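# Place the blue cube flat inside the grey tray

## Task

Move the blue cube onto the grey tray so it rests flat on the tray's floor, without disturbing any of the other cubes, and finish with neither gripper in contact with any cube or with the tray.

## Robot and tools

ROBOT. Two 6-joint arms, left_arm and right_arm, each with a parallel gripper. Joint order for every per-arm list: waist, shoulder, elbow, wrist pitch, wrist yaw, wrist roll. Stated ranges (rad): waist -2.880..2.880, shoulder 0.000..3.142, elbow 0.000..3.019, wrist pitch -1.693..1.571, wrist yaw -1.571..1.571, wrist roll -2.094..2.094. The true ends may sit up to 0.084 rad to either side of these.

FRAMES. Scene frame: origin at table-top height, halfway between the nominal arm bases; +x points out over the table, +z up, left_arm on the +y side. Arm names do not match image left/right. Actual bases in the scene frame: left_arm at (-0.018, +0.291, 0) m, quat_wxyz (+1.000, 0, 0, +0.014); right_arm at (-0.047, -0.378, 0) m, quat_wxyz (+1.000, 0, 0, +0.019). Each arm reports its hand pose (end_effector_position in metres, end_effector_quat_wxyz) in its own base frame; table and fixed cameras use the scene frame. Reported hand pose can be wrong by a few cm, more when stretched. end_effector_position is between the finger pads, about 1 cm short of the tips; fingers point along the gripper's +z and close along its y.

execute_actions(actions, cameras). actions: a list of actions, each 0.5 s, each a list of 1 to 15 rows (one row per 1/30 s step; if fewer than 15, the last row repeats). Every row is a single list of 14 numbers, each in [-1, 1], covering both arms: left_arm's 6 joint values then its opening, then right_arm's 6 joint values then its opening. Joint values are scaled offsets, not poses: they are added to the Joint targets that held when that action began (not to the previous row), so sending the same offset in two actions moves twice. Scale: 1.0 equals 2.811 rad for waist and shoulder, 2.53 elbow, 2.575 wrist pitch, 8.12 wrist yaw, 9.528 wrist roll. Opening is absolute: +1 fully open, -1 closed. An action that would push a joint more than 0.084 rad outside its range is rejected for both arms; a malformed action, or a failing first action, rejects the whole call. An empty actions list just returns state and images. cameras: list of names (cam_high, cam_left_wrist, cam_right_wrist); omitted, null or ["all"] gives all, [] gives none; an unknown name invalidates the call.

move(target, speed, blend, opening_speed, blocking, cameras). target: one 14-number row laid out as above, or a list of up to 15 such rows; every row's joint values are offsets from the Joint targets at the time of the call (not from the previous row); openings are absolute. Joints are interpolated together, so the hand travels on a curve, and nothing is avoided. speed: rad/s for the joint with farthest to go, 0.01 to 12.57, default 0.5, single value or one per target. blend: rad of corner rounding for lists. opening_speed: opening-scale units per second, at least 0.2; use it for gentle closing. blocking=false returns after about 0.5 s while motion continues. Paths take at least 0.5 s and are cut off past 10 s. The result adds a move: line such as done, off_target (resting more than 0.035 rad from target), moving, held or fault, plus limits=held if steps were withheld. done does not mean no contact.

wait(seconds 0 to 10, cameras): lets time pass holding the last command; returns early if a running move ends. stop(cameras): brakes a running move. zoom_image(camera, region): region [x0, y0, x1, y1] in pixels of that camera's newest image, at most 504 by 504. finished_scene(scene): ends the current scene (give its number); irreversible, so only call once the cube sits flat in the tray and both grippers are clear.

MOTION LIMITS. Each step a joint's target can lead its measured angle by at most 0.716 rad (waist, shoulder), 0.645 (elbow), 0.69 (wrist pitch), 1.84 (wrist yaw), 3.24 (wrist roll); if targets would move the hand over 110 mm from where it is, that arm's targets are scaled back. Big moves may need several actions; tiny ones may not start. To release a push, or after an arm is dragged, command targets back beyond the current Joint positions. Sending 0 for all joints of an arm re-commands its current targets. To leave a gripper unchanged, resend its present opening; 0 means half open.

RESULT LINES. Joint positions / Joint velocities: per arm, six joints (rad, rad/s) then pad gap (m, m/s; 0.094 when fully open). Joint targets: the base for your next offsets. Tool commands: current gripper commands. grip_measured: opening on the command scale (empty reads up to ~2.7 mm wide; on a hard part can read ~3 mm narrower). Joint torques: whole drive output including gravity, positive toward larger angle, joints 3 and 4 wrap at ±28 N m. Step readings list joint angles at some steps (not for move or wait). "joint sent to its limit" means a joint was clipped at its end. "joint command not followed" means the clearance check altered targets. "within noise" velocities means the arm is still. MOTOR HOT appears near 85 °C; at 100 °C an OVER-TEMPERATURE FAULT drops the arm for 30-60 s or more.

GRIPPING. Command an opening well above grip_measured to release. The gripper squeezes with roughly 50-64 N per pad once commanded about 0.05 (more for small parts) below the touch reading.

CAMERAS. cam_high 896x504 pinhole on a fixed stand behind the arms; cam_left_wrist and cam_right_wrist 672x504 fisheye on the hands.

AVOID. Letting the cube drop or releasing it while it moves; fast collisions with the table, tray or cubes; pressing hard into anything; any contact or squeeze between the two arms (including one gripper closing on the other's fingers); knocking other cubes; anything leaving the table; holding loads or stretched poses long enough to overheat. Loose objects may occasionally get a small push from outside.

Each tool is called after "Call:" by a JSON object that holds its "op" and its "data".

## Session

Call:
{"op": "execute_actions", "data": {"actions": []}}

Scene clock: 0.00 s.
left_arm: end_effector_position=(+0.2877, +0.3249, +0.1641) grip_measured=+1.000 end_effector_quat_wxyz=(+0.226, +0.105, +0.960, -0.131) | right_arm: end_effector_position=(+0.7330, -0.2689, +0.1860) grip_measured=+1.000 end_effector_quat_wxyz=(+0.349, +0.434, +0.660, -0.505)
Joint positions: left_arm=[1.049 1.54 1.213 -1.309 0.524 1.286 0.094] | right_arm=[-0.136 2.293 2.088 -0.809 1.277 0.61 0.094]
Joint velocities: within noise
Joint torques (N m): no reading
Motor temperatures (°C): left_arm=[29 29 29 30 30 30 28] | right_arm=[30 31 31 29 27 31 29]
Heat: left arm: hottest wrist pitch 30 °C; right arm: hottest shoulder 31 °C.
Joint targets: left_arm=[1.049 1.548 1.232 -1.309 0.524 1.286] | right_arm=[-0.136 2.280 2.118 -0.805 1.277 0.610]
Tool commands: left_gripper/opening=+1.0 right_gripper/opening=+1.0

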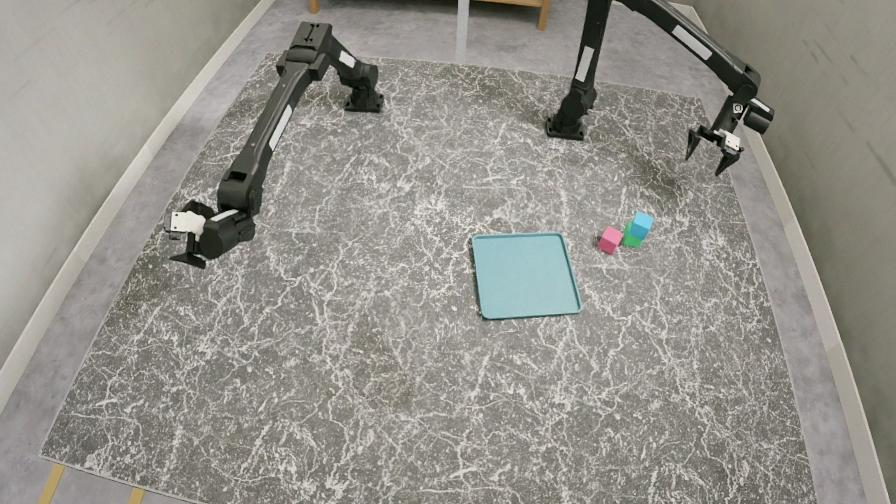

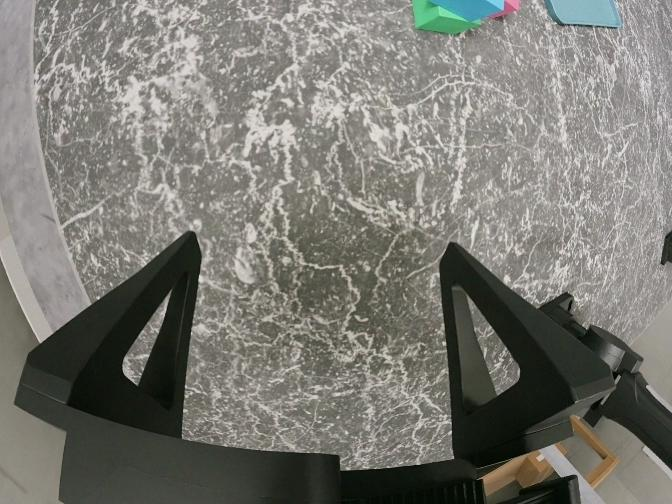

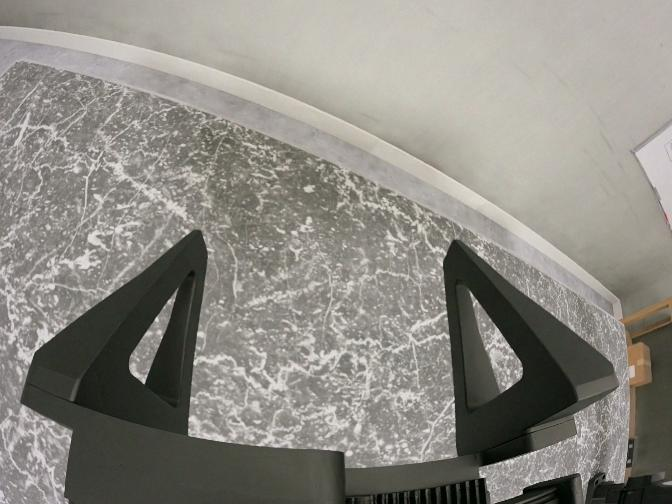

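Call:
{"op": "move", "data": {"target": [[0,0,0.1779,-0.0971,-0.0645,0.0299,1,0,0,0,0,0,0,1],[-0.2586,0.0409,0.1779,-0.099,-0.0645,0.0299,1,0,0,0,0,0,0,1]], "blend": 0.05}}

Scene clock: 15.93 s.
left_arm: end_effector_position=(+0.4763, +0.1570, +0.2587) grip_measured=+1.000 end_effector_quat_wxyz=(+0.008, +0.582, +0.813, +0.010) | right_arm: end_effector_position=(+0.7330, -0.2689, +0.1860) grip_measured=+1.000 end_effector_quat_wxyz=(+0.349, +0.434, +0.660, -0.505)
Joint positions: left_arm=[0.32 1.634 1.64 -1.552 0.001 1.563 0.094] | right_arm=[-0.136 2.293 2.088 -0.809 1.277 0.61 0.094]
Joint velocities: within noise
Joint torques (N m): left_arm=[0.15 -13.33 12.22 -0.18 0.08 -0.03] | right_arm=[-1.2 -23.59 10.89 1.55 0.53 0.02]
Motor temperatures (°C): left_arm=[29 29 34 30 31 30 28] | right_arm=[30 32 33 29 27 31 29]
Heat: left arm: hottest elbow 34 °C; right arm: hottest elbow 33 °C.
Joint targets: left_arm=[0.323 1.663 1.682 -1.564 0.000 1.571] | right_arm=[-0.136 2.280 2.118 -0.805 1.277 0.610]
move: off_target (left_arm); left_arm: the elbow is farthest, 0.042 rad from its target

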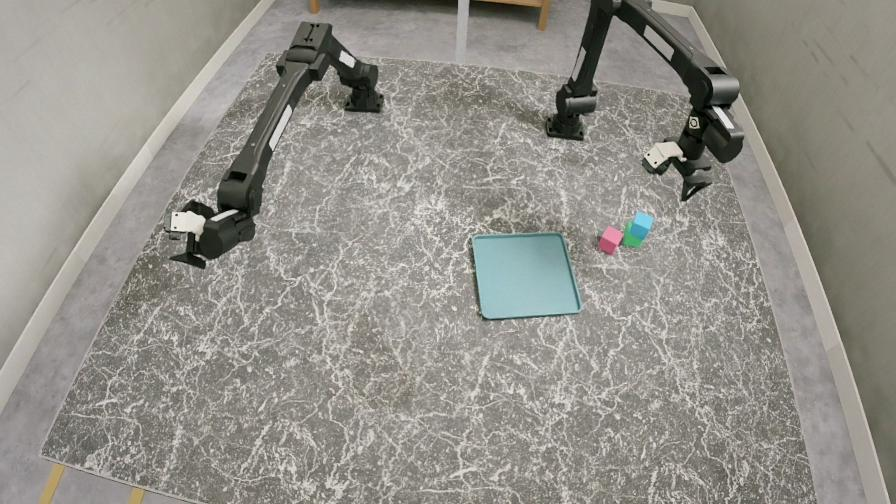

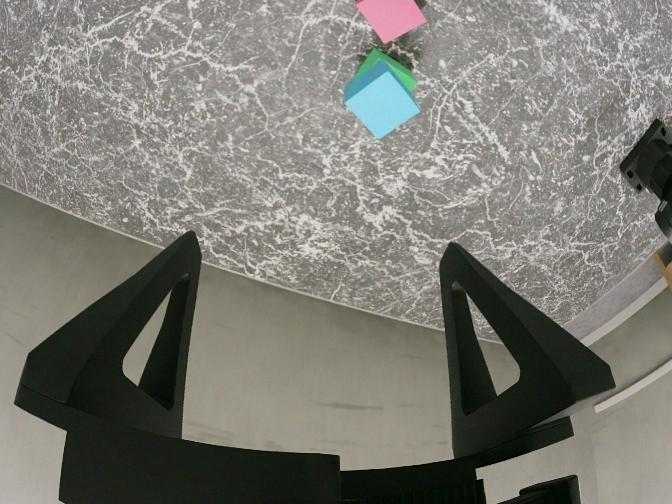

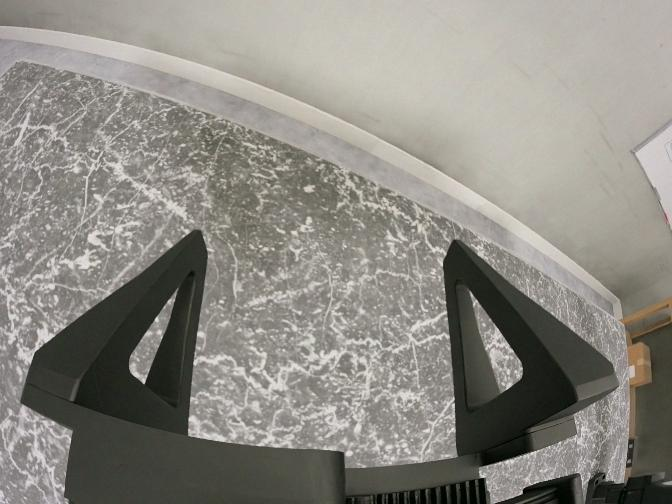

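Call:
{"op": "zoom_image", "data": {"camera": "cam_left_wrist", "region": [320, 0, 460, 150]}}

Scaled by 3.360 from the camera's 672x504 image, which has a finer 960x720 frame.

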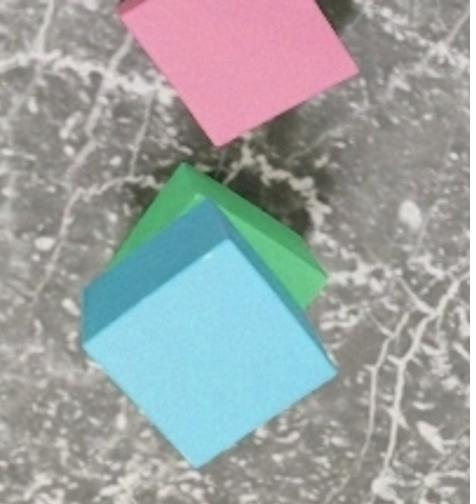

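Call:
{"op": "move", "data": {"target": [0.0059,-0.0231,-0.1423,0.1111,0,-0.0767,1,0,0,0,0,0,0,1], "speed": 0.35}}

Call:
{"op": "zoom_image", "data": {"camera": "cam_left_wrist", "region": [180, 0, 480, 260]}}

Scene clock: 35.20 s.
left_arm: end_effector_position=(+0.4457, +0.1512, +0.1500) grip_measured=+1.000 end_effector_quat_wxyz=(-0.002, +0.257, +0.966, -0.002) | right_arm: end_effector_position=(+0.7330, -0.2689, +0.1860) grip_measured=+1.000 end_effector_quat_wxyz=(+0.349, +0.434, +0.660, -0.505)
Joint positions: left_arm=[0.328 1.613 1.326 -1.29 0.001 0.848 0.094] | right_arm=[-0.136 2.293 2.088 -0.809 1.277 0.61 0.094]
Joint velocities: within noise
Joint torques (N m): left_arm=[1.38 -15.97 8.21 0.95 0.08 -0.17] | right_arm=[-1.67 -23.88 10.85 1.59 0.51 0.04]
Motor temperatures (°C): left_arm=[29 30 38 30 30 30 28] | right_arm=[30 34 35 29 27 31 29]
Heat: left arm: hottest elbow 38 °C; right arm: hottest elbow 35 °C.
Joint targets: left_arm=[0.339 1.598 1.322 -1.278 0.000 0.840] | right_arm=[-0.136 2.280 2.118 -0.805 1.277 0.610]
move: done

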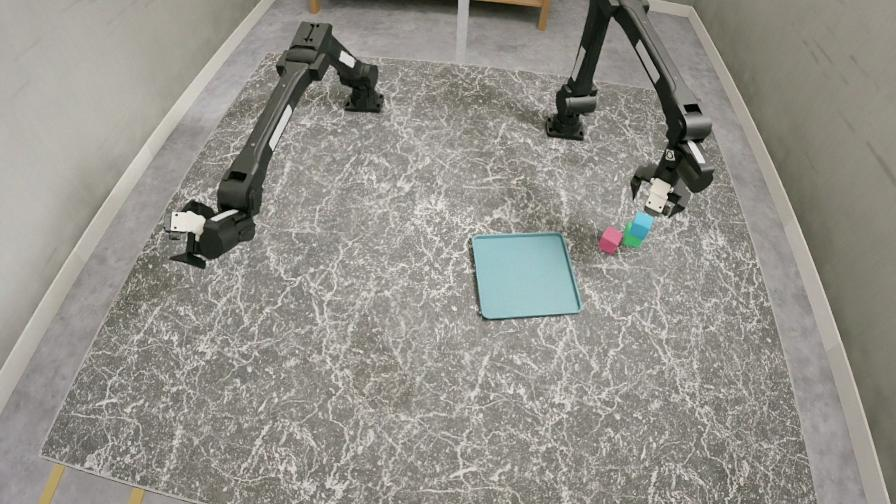

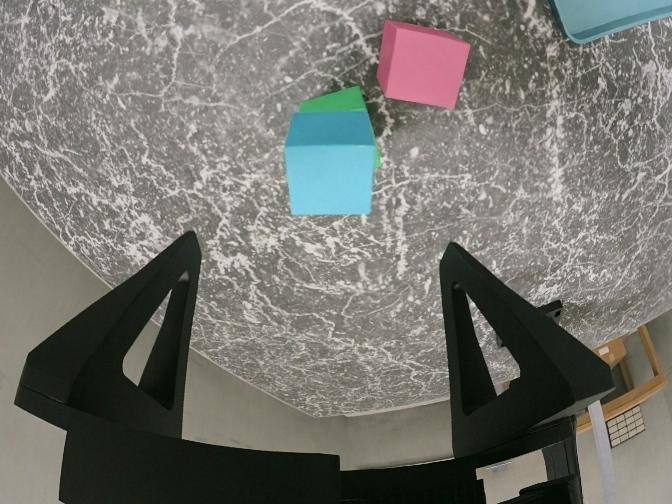

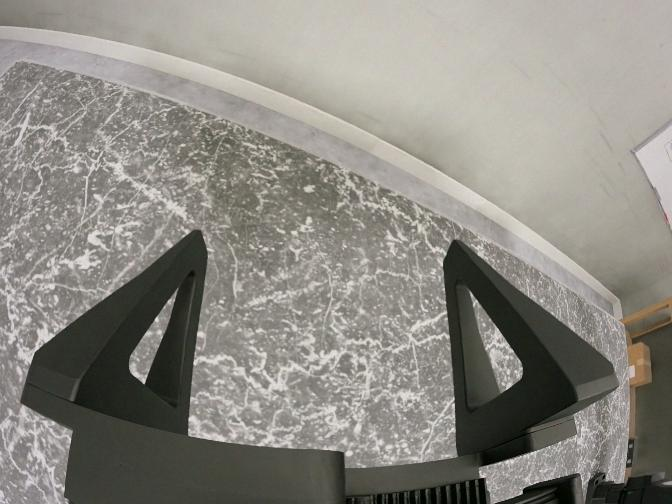

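Scaled by 1.680 from the camera's 672x504 image, which has a finer 960x720 frame.

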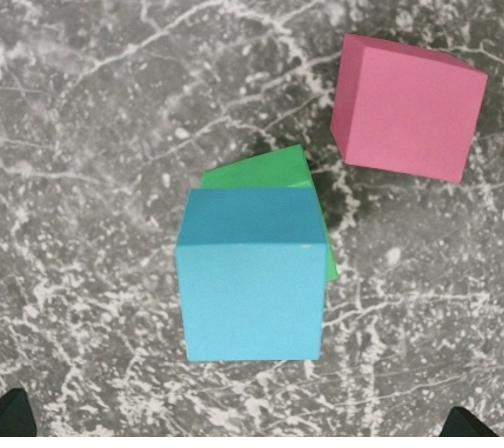

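Call:
{"op": "move", "data": {"target": [0.0039,0.027,-0.0549,0.0781,0,0,1,0,0,0,0,0,0,1], "speed": 0.15}}

Scene clock: 49.13 s.
left_arm: end_effector_position=(+0.4395, +0.1545, +0.0860) grip_measured=+1.000 end_effector_quat_wxyz=(+0.010, +0.251, +0.968, +0.006) | right_arm: end_effector_position=(+0.7330, -0.2689, +0.1860) grip_measured=+1.000 end_effector_quat_wxyz=(+0.349, +0.434, +0.660, -0.505)
Joint positions: left_arm=[0.339 1.646 1.187 -1.089 0.001 0.847 0.094] | right_arm=[-0.136 2.293 2.088 -0.809 1.277 0.61 0.094]
Joint velocities: within noise
Joint torques (N m): left_arm=[1.32 -13.22 7.76 0.98 0.07 -0.13] | right_arm=[-1.26 -23.65 10.97 1.69 0.52 0.02]
Motor temperatures (°C): left_arm=[29 32 37 30 30 30 28] | right_arm=[30 35 36 29 27 31 29]
Heat: left arm: hottest elbow 37 °C; right arm: hottest elbow 36 °C.
Joint targets: left_arm=[0.350 1.674 1.183 -1.077 0.000 0.840] | right_arm=[-0.136 2.280 2.118 -0.805 1.277 0.610]
move: done

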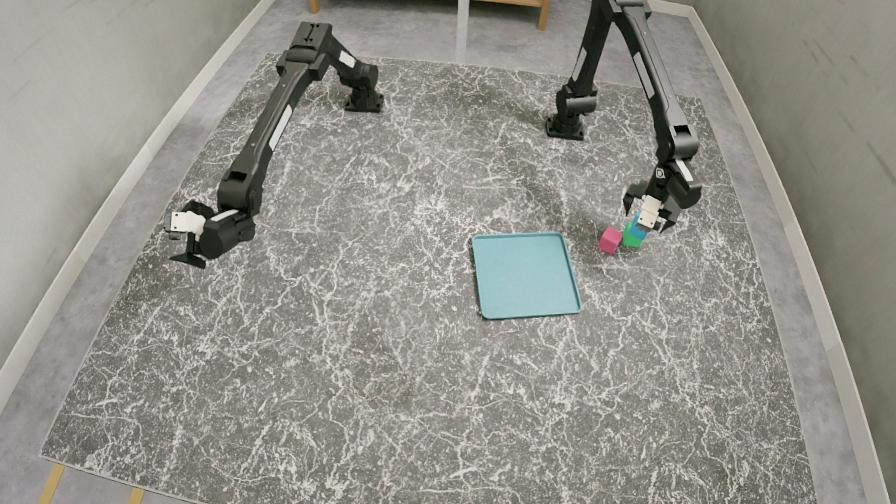

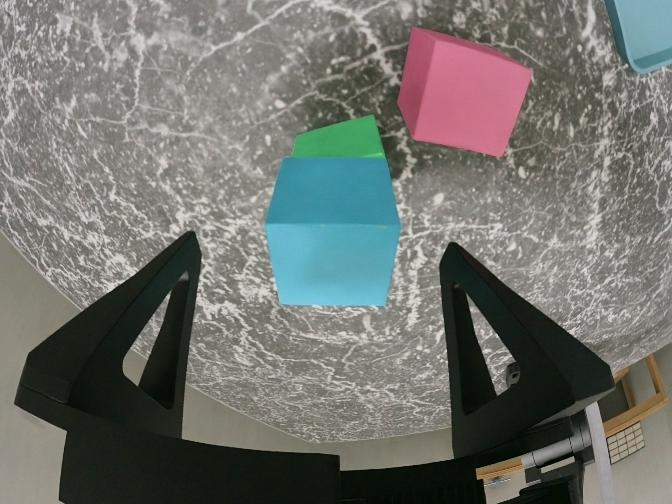

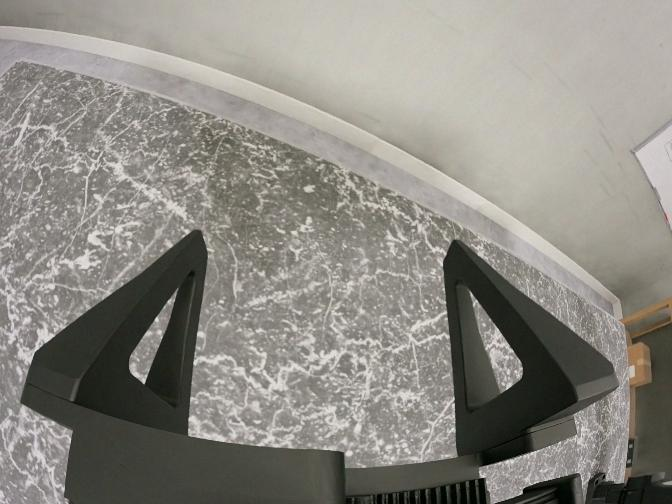

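Call:
{"op": "move", "data": {"target": [-0.0018,0.0092,-0.0063,0.0113,0,0,1,0,0,0,0,0,0,1], "speed": 0.06}}

Scene clock: 55.07 s.
left_arm: end_effector_position=(+0.4387, +0.1542, +0.0695) grip_measured=+1.000 end_effector_quat_wxyz=(+0.005, +0.251, +0.968, +0.003) | right_arm: end_effector_position=(+0.7330, -0.2689, +0.1860) grip_measured=+1.000 end_effector_quat_wxyz=(+0.349, +0.434, +0.660, -0.505)
Joint positions: left_arm=[0.339 1.671 1.171 -1.06 0.001 0.847 0.094] | right_arm=[-0.136 2.293 2.088 -0.809 1.277 0.61 0.094]
Joint velocities: within noise
Joint torques (N m): left_arm=[0.62 -13.16 7.41 0.92 0.05 -0.13] | right_arm=[-1.44 -24.23 10.88 1.65 0.53 0.02]
Motor temperatures (°C): left_arm=[29 32 37 30 30 30 28] | right_arm=[30 35 36 29 27 31 29]
Heat: left arm: hottest elbow 37 °C; right arm: hottest elbow 36 °C.
Joint targets: left_arm=[0.345 1.699 1.167 -1.048 0.000 0.840] | right_arm=[-0.136 2.280 2.118 -0.805 1.277 0.610]
move: done

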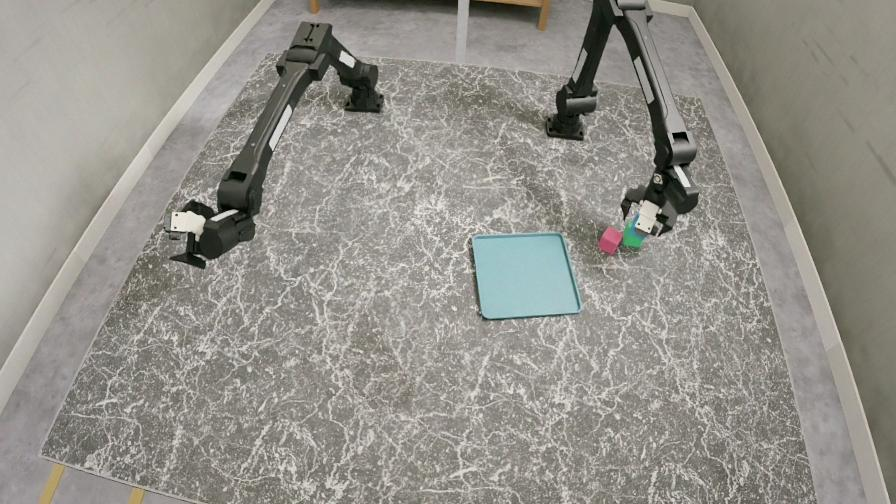

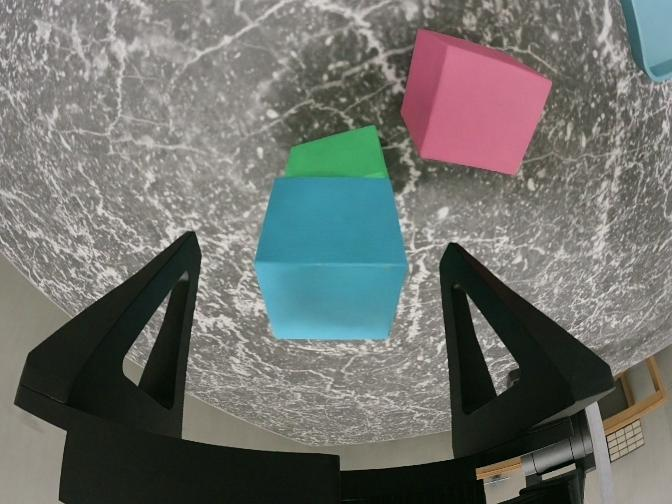

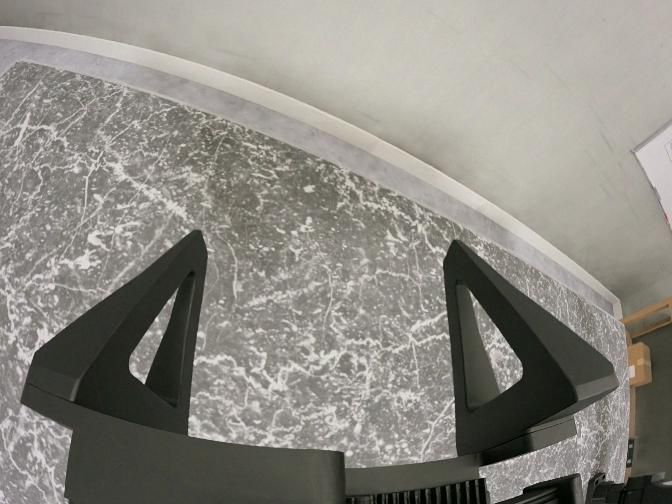

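Call:
{"op": "move", "data": {"target": [-0.0053,0,0,0,0,0,1,0,0,0,0,0,0,1], "speed": 0.05}}

Scene clock: 58.27 s.
left_arm: end_effector_position=(+0.4388, +0.1543, +0.0695) grip_measured=+1.000 end_effector_quat_wxyz=(+0.005, +0.251, +0.968, +0.003) | right_arm: end_effector_position=(+0.7330, -0.2689, +0.1860) grip_measured=+1.000 end_effector_quat_wxyz=(+0.349, +0.434, +0.660, -0.505)
Joint positions: left_arm=[0.339 1.671 1.171 -1.06 0.001 0.847 0.094] | right_arm=[-0.136 2.293 2.088 -0.809 1.277 0.61 0.094]
Joint velocities: within noise
Joint torques (N m): left_arm=[-0.73 -12.86 7.51 0.94 0.09 -0.15] | right_arm=[-1.44 -23.65 10.88 1.61 0.52 0]
Motor temperatures (°C): left_arm=[29 32 37 30 30 30 28] | right_arm=[30 35 37 29 27 31 29]
Heat: left arm: hottest elbow 37 °C; right arm: hottest elbow 37 °C.
Joint targets: left_arm=[0.330 1.699 1.167 -1.048 0.000 0.840] | right_arm=[-0.136 2.280 2.118 -0.805 1.277 0.610]
move: done

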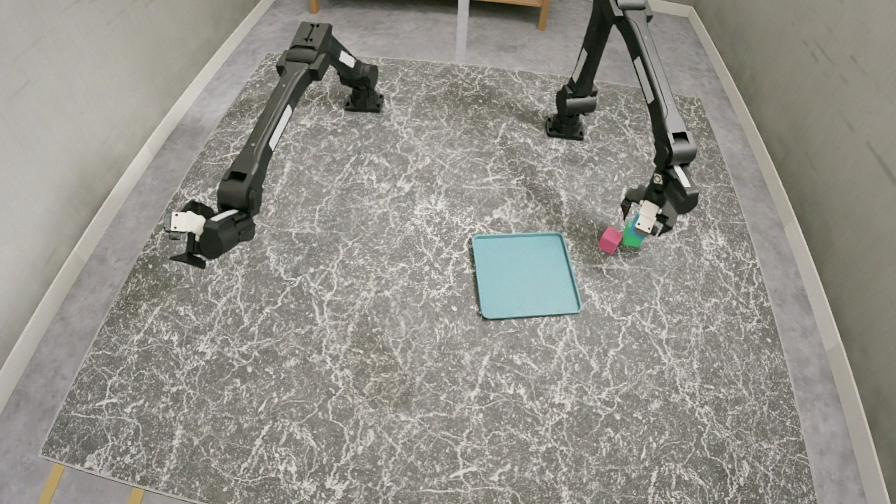

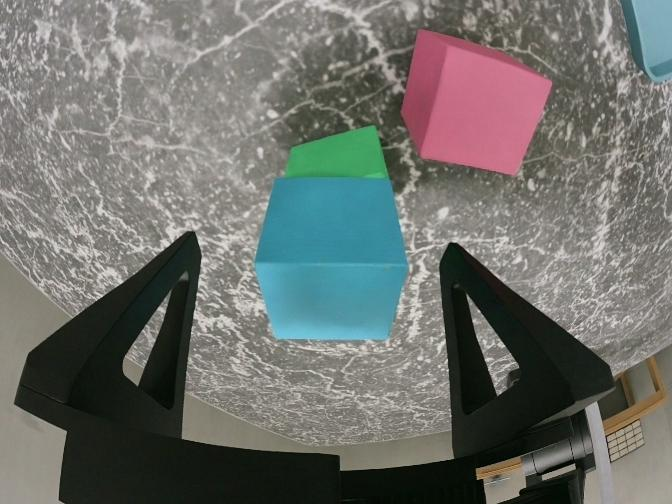

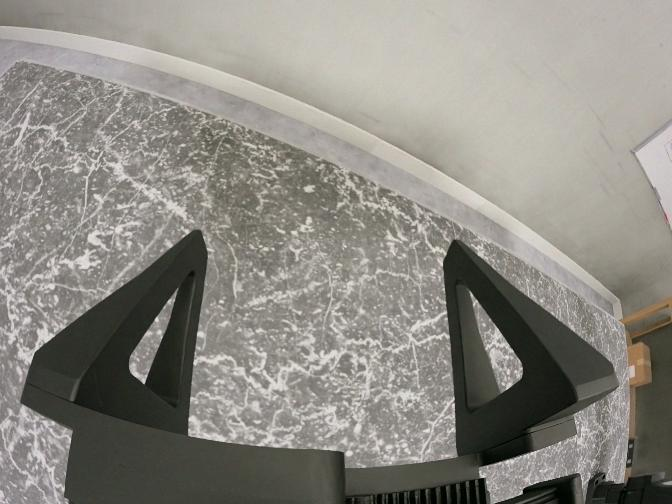

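Call:
{"op": "move", "data": {"target": [-0.0025,0,0,0,0,0,1,0,0,0,0,0,0,1], "speed": 0.05}}

Scene clock: 60.23 s.
left_arm: end_effector_position=(+0.4396, +0.1519, +0.0695) grip_measured=+1.000 end_effector_quat_wxyz=(+0.005, +0.254, +0.967, +0.003) | right_arm: end_effector_position=(+0.7330, -0.2689, +0.1860) grip_measured=+1.000 end_effector_quat_wxyz=(+0.349, +0.434, +0.660, -0.505)
Joint positions: left_arm=[0.334 1.671 1.171 -1.06 0.001 0.847 0.094] | right_arm=[-0.136 2.293 2.088 -0.809 1.277 0.61 0.094]
Joint velocities: within noise
Joint torques (N m): left_arm=[-0.79 -12.86 7.54 0.87 0.07 -0.16] | right_arm=[-1.61 -23.88 10.96 1.61 0.52 0.05]
Motor temperatures (°C): left_arm=[29 32 37 30 30 30 28] | right_arm=[30 35 37 29 27 31 29]
Heat: left arm: hottest elbow 37 °C; right arm: hottest elbow 37 °C.
Joint targets: left_arm=[0.323 1.699 1.167 -1.048 0.000 0.840] | right_arm=[-0.136 2.280 2.118 -0.805 1.277 0.610]
move: done

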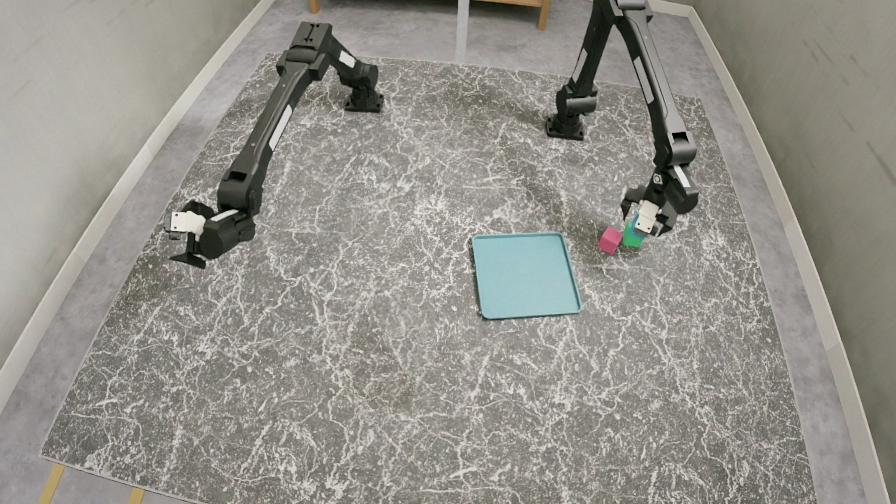

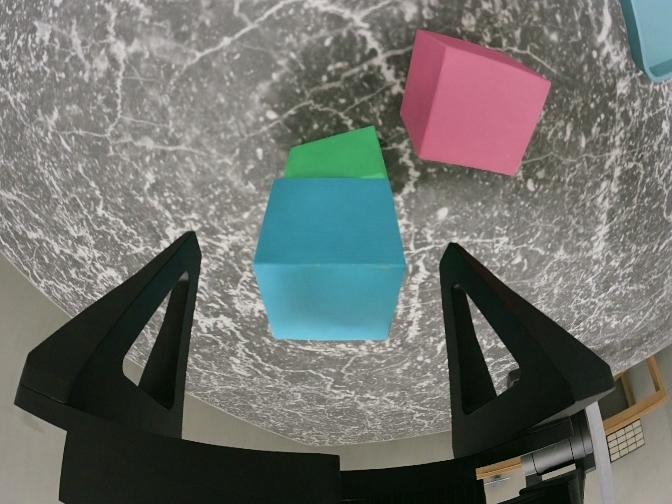

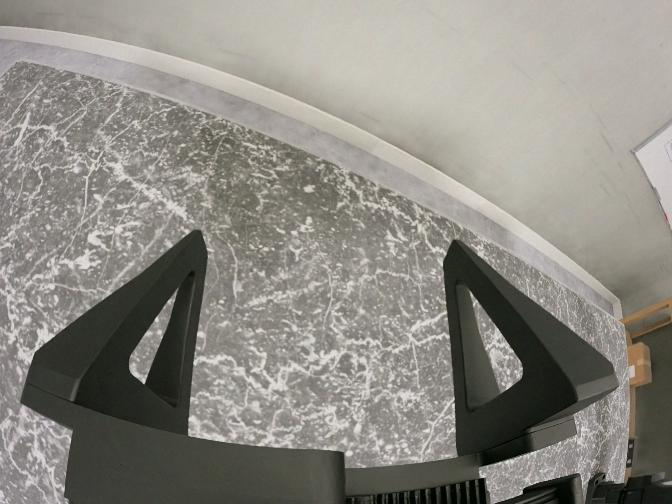

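Call:
{"op": "move", "data": {"target": [0,0,0,0,0,0,-0.3,0,0,0,0,0,0,1], "opening_speed": 0.5}}

Scene clock: 64.60 s.
left_arm: end_effector_position=(+0.4397, +0.1516, +0.0695) grip_measured=-0.056 end_effector_quat_wxyz=(+0.005, +0.254, +0.967, +0.003) | right_arm: end_effector_position=(+0.7330, -0.2689, +0.1860) grip_measured=+1.000 end_effector_quat_wxyz=(+0.349, +0.434, +0.660, -0.505)
Joint positions: left_arm=[0.333 1.671 1.171 -1.06 0.001 0.847 0.044] | right_arm=[-0.136 2.293 2.088 -0.809 1.277 0.61 0.094]
Joint velocities: within noise
Joint torques (N m): left_arm=[-0.56 -13.22 7.51 0.96 0.06 -0.16] | right_arm=[-1.49 -24.06 10.82 1.52 0.52 0.03]
Motor temperatures (°C): left_arm=[29 32 36 30 30 30 28] | right_arm=[30 36 37 29 27 31 29]
Heat: left arm: hottest elbow 36 °C; right arm: hottest elbow 37 °C.
Joint targets: left_arm=[0.323 1.699 1.167 -1.048 0.000 0.840] | right_arm=[-0.136 2.280 2.118 -0.805 1.277 0.610]
move: done

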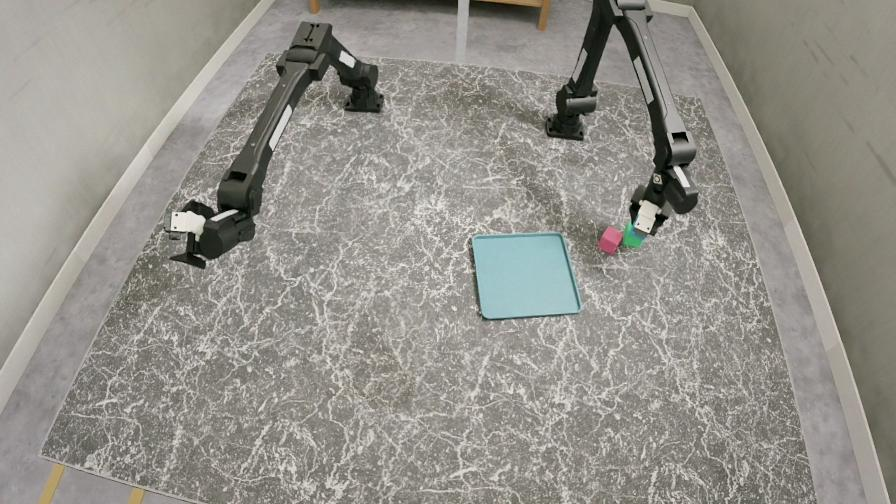

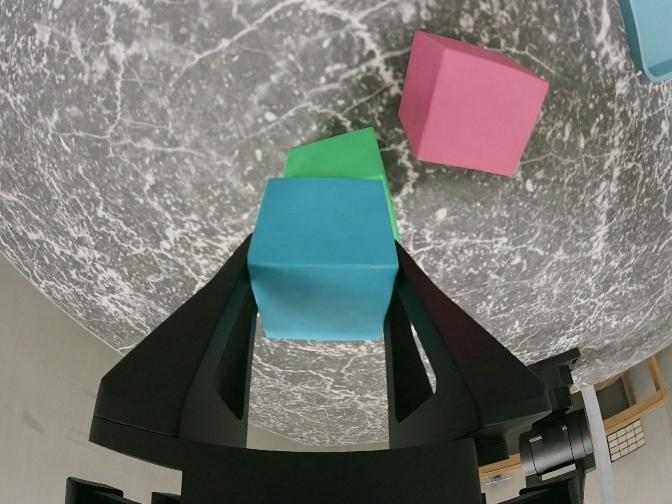

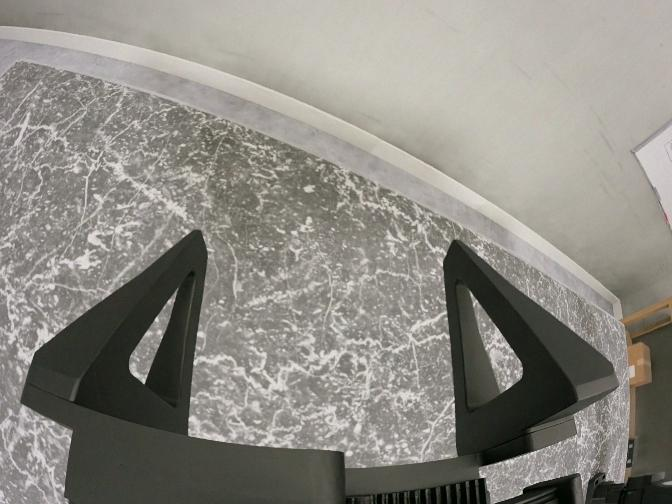

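Call:
{"op": "move", "data": {"target": [0,-0.0512,0.0921,-0.125,0,0,-0.3,0,0,0,0,0,0,1], "speed": 0.18}}

Scene clock: 71.53 s.
left_arm: end_effector_position=(+0.4368, +0.1506, +0.1805) grip_measured=-0.056 end_effector_quat_wxyz=(+0.000, +0.254, +0.967, -0.001) | right_arm: end_effector_position=(+0.7330, -0.2689, +0.1860) grip_measured=+1.000 end_effector_quat_wxyz=(+0.349, +0.434, +0.660, -0.505)
Joint positions: left_arm=[0.333 1.568 1.355 -1.358 0.001 0.847 0.044] | right_arm=[-0.136 2.293 2.088 -0.809 1.277 0.61 0.094]
Joint velocities: within noise
Joint torques (N m): left_arm=[-0.56 -15.38 12.18 -0.16 0.07 -0.15] | right_arm=[-1.44 -23.71 10.82 1.58 0.53 0.01]
Motor temperatures (°C): left_arm=[29 32 37 30 30 30 29] | right_arm=[30 36 37 29 27 31 29]
Heat: left arm: hottest elbow 37 °C; right arm: hottest elbow 37 °C.
Joint targets: left_arm=[0.323 1.556 1.400 -1.369 0.000 0.840] | right_arm=[-0.136 2.280 2.118 -0.805 1.277 0.610]
move: off_target (left_arm); left_arm: the elbow is farthest, 0.045 rad from its target

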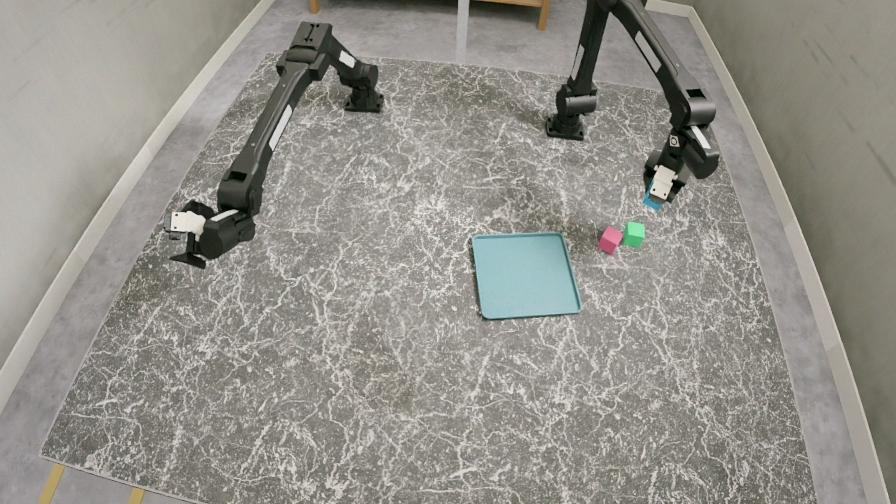

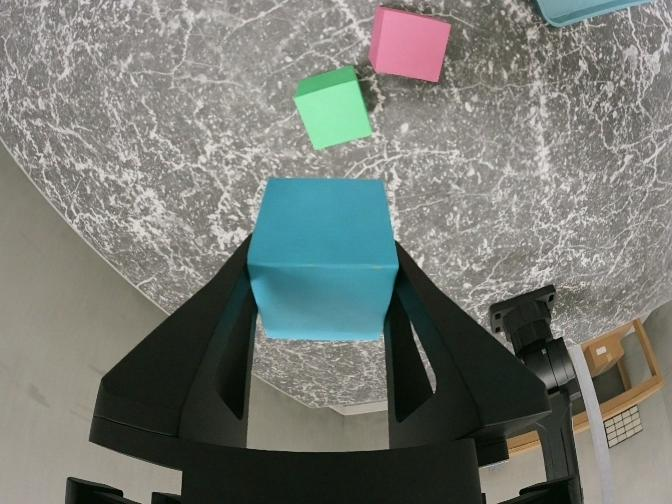

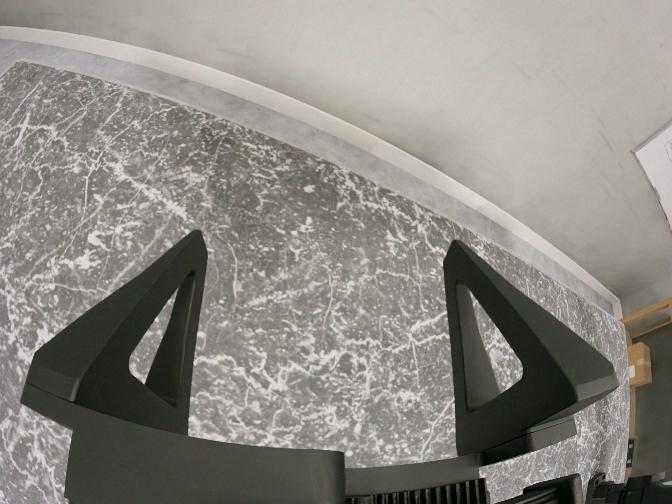

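Call:
{"op": "move", "data": {"target": [-0.1935,0.1437,0.2111,-0.0625,0,0,-0.3,0,0,0,0,0,0,1], "speed": 0.35}}

Scene clock: 86.47 s.
left_arm: end_effector_position=(+0.5864, -0.1355, +0.1963) grip_measured=-0.056 end_effector_quat_wxyz=(+0.004, +0.511, +0.859, +0.001) | right_arm: end_effector_position=(+0.7330, -0.2689, +0.1860) grip_measured=+1.000 end_effector_quat_wxyz=(+0.349, +0.434, +0.660, -0.505)
Joint positions: left_arm=[-0.226 1.93 1.885 -1.519 0 0.847 0.044] | right_arm=[-0.136 2.293 2.088 -0.809 1.277 0.61 0.094]
Joint velocities: within noise
Joint torques (N m): left_arm=[0.5 -17.96 12.72 -0.2 0.11 -0.13] | right_arm=[-1.44 -23.82 11.02 1.55 0.53 0.01]
Motor temperatures (°C): left_arm=[29 32 38 30 30 30 30] | right_arm=[30 37 38 29 27 31 29]
Heat: left arm: hottest elbow 38 °C; right arm: hottest elbow 38 °C.
Joint targets: left_arm=[-0.221 1.959 1.934 -1.530 0.000 0.840] | right_arm=[-0.136 2.280 2.118 -0.805 1.277 0.610]
move: off_target (left_arm); left_arm: the elbow is farthest, 0.049 rad from its target

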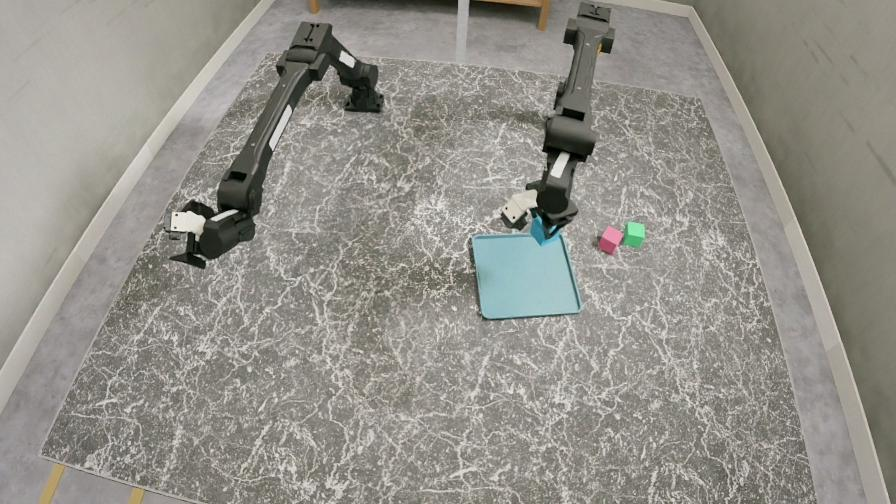

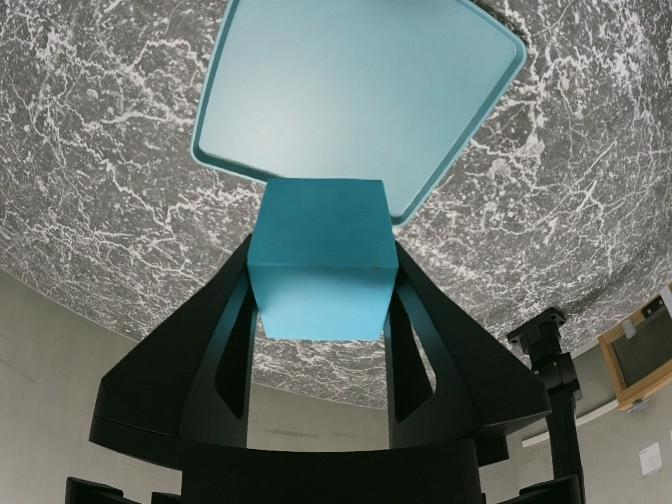

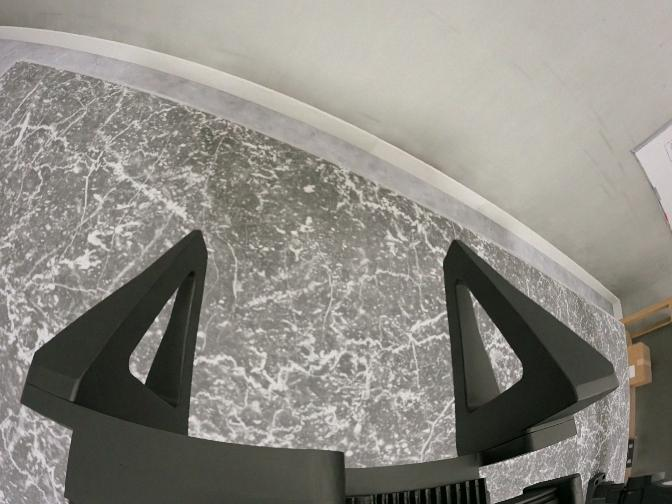

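Call:
{"op": "move", "data": {"target": [0,0.0313,-0.1209,0.1421,0,0,-0.3,0,0,0,0,0,0,1], "speed": 0.2}}

Call:
{"op": "zoom_image", "data": {"camera": "cam_left_wrist", "region": [200, 80, 460, 280]}}

Scene clock: 97.17 s.
left_arm: end_effector_position=(+0.5858, -0.1354, +0.0496) grip_measured=-0.056 end_effector_quat_wxyz=(+0.002, +0.511, +0.859, +0.001) | right_arm: end_effector_position=(+0.7330, -0.2689, +0.1860) grip_measured=+1.000 end_effector_quat_wxyz=(+0.349, +0.434, +0.660, -0.505)
Joint positions: left_arm=[-0.226 2.018 1.629 -1.177 0 0.847 0.044] | right_arm=[-0.136 2.293 2.088 -0.809 1.277 0.61 0.094]
Joint velocities: within noise
Joint torques (N m): left_arm=[0.56 -18.32 8.03 0.98 0.09 -0.17] | right_arm=[-1.73 -23.94 10.97 1.66 0.52 0.01]
Motor temperatures (°C): left_arm=[29 33 42 30 30 30 30] | right_arm=[30 37 39 29 27 31 29]
Heat: left arm: hottest elbow 42 °C; right arm: hottest elbow 39 °C.
Joint targets: left_arm=[-0.221 2.048 1.628 -1.165 0.000 0.840] | right_arm=[-0.136 2.280 2.118 -0.805 1.277 0.610]
move: done

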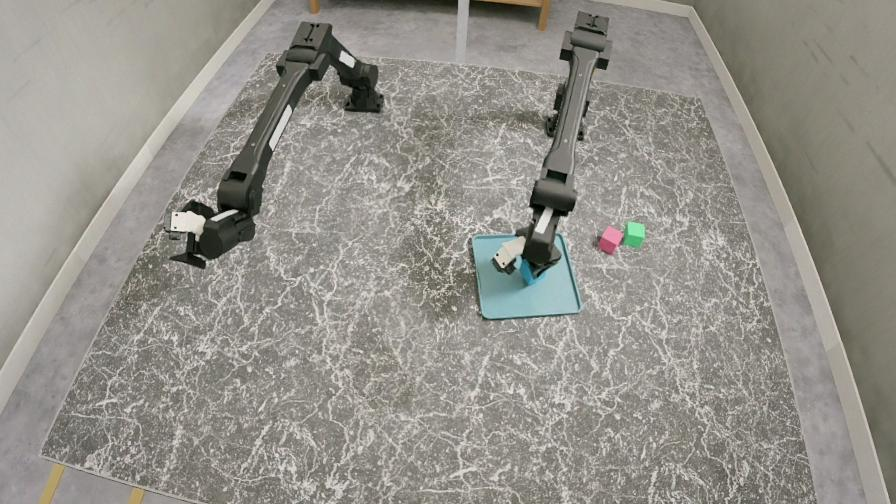

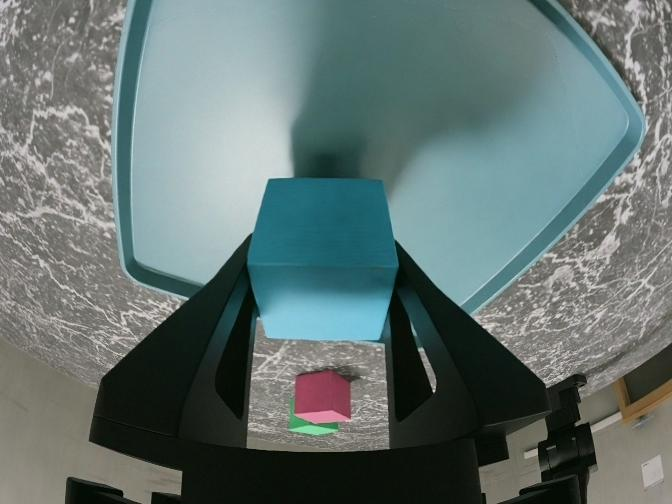

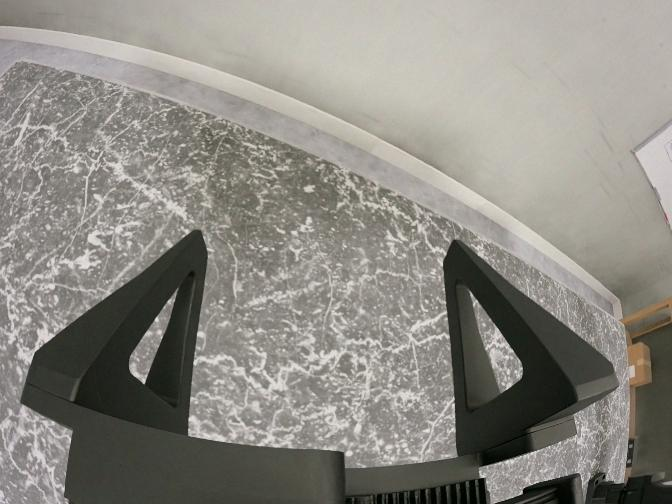

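Scaled by 1.938 from the camera's 672x504 image, which has a finer 960x720 frame.

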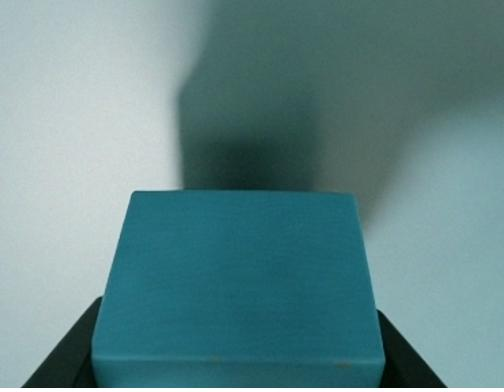

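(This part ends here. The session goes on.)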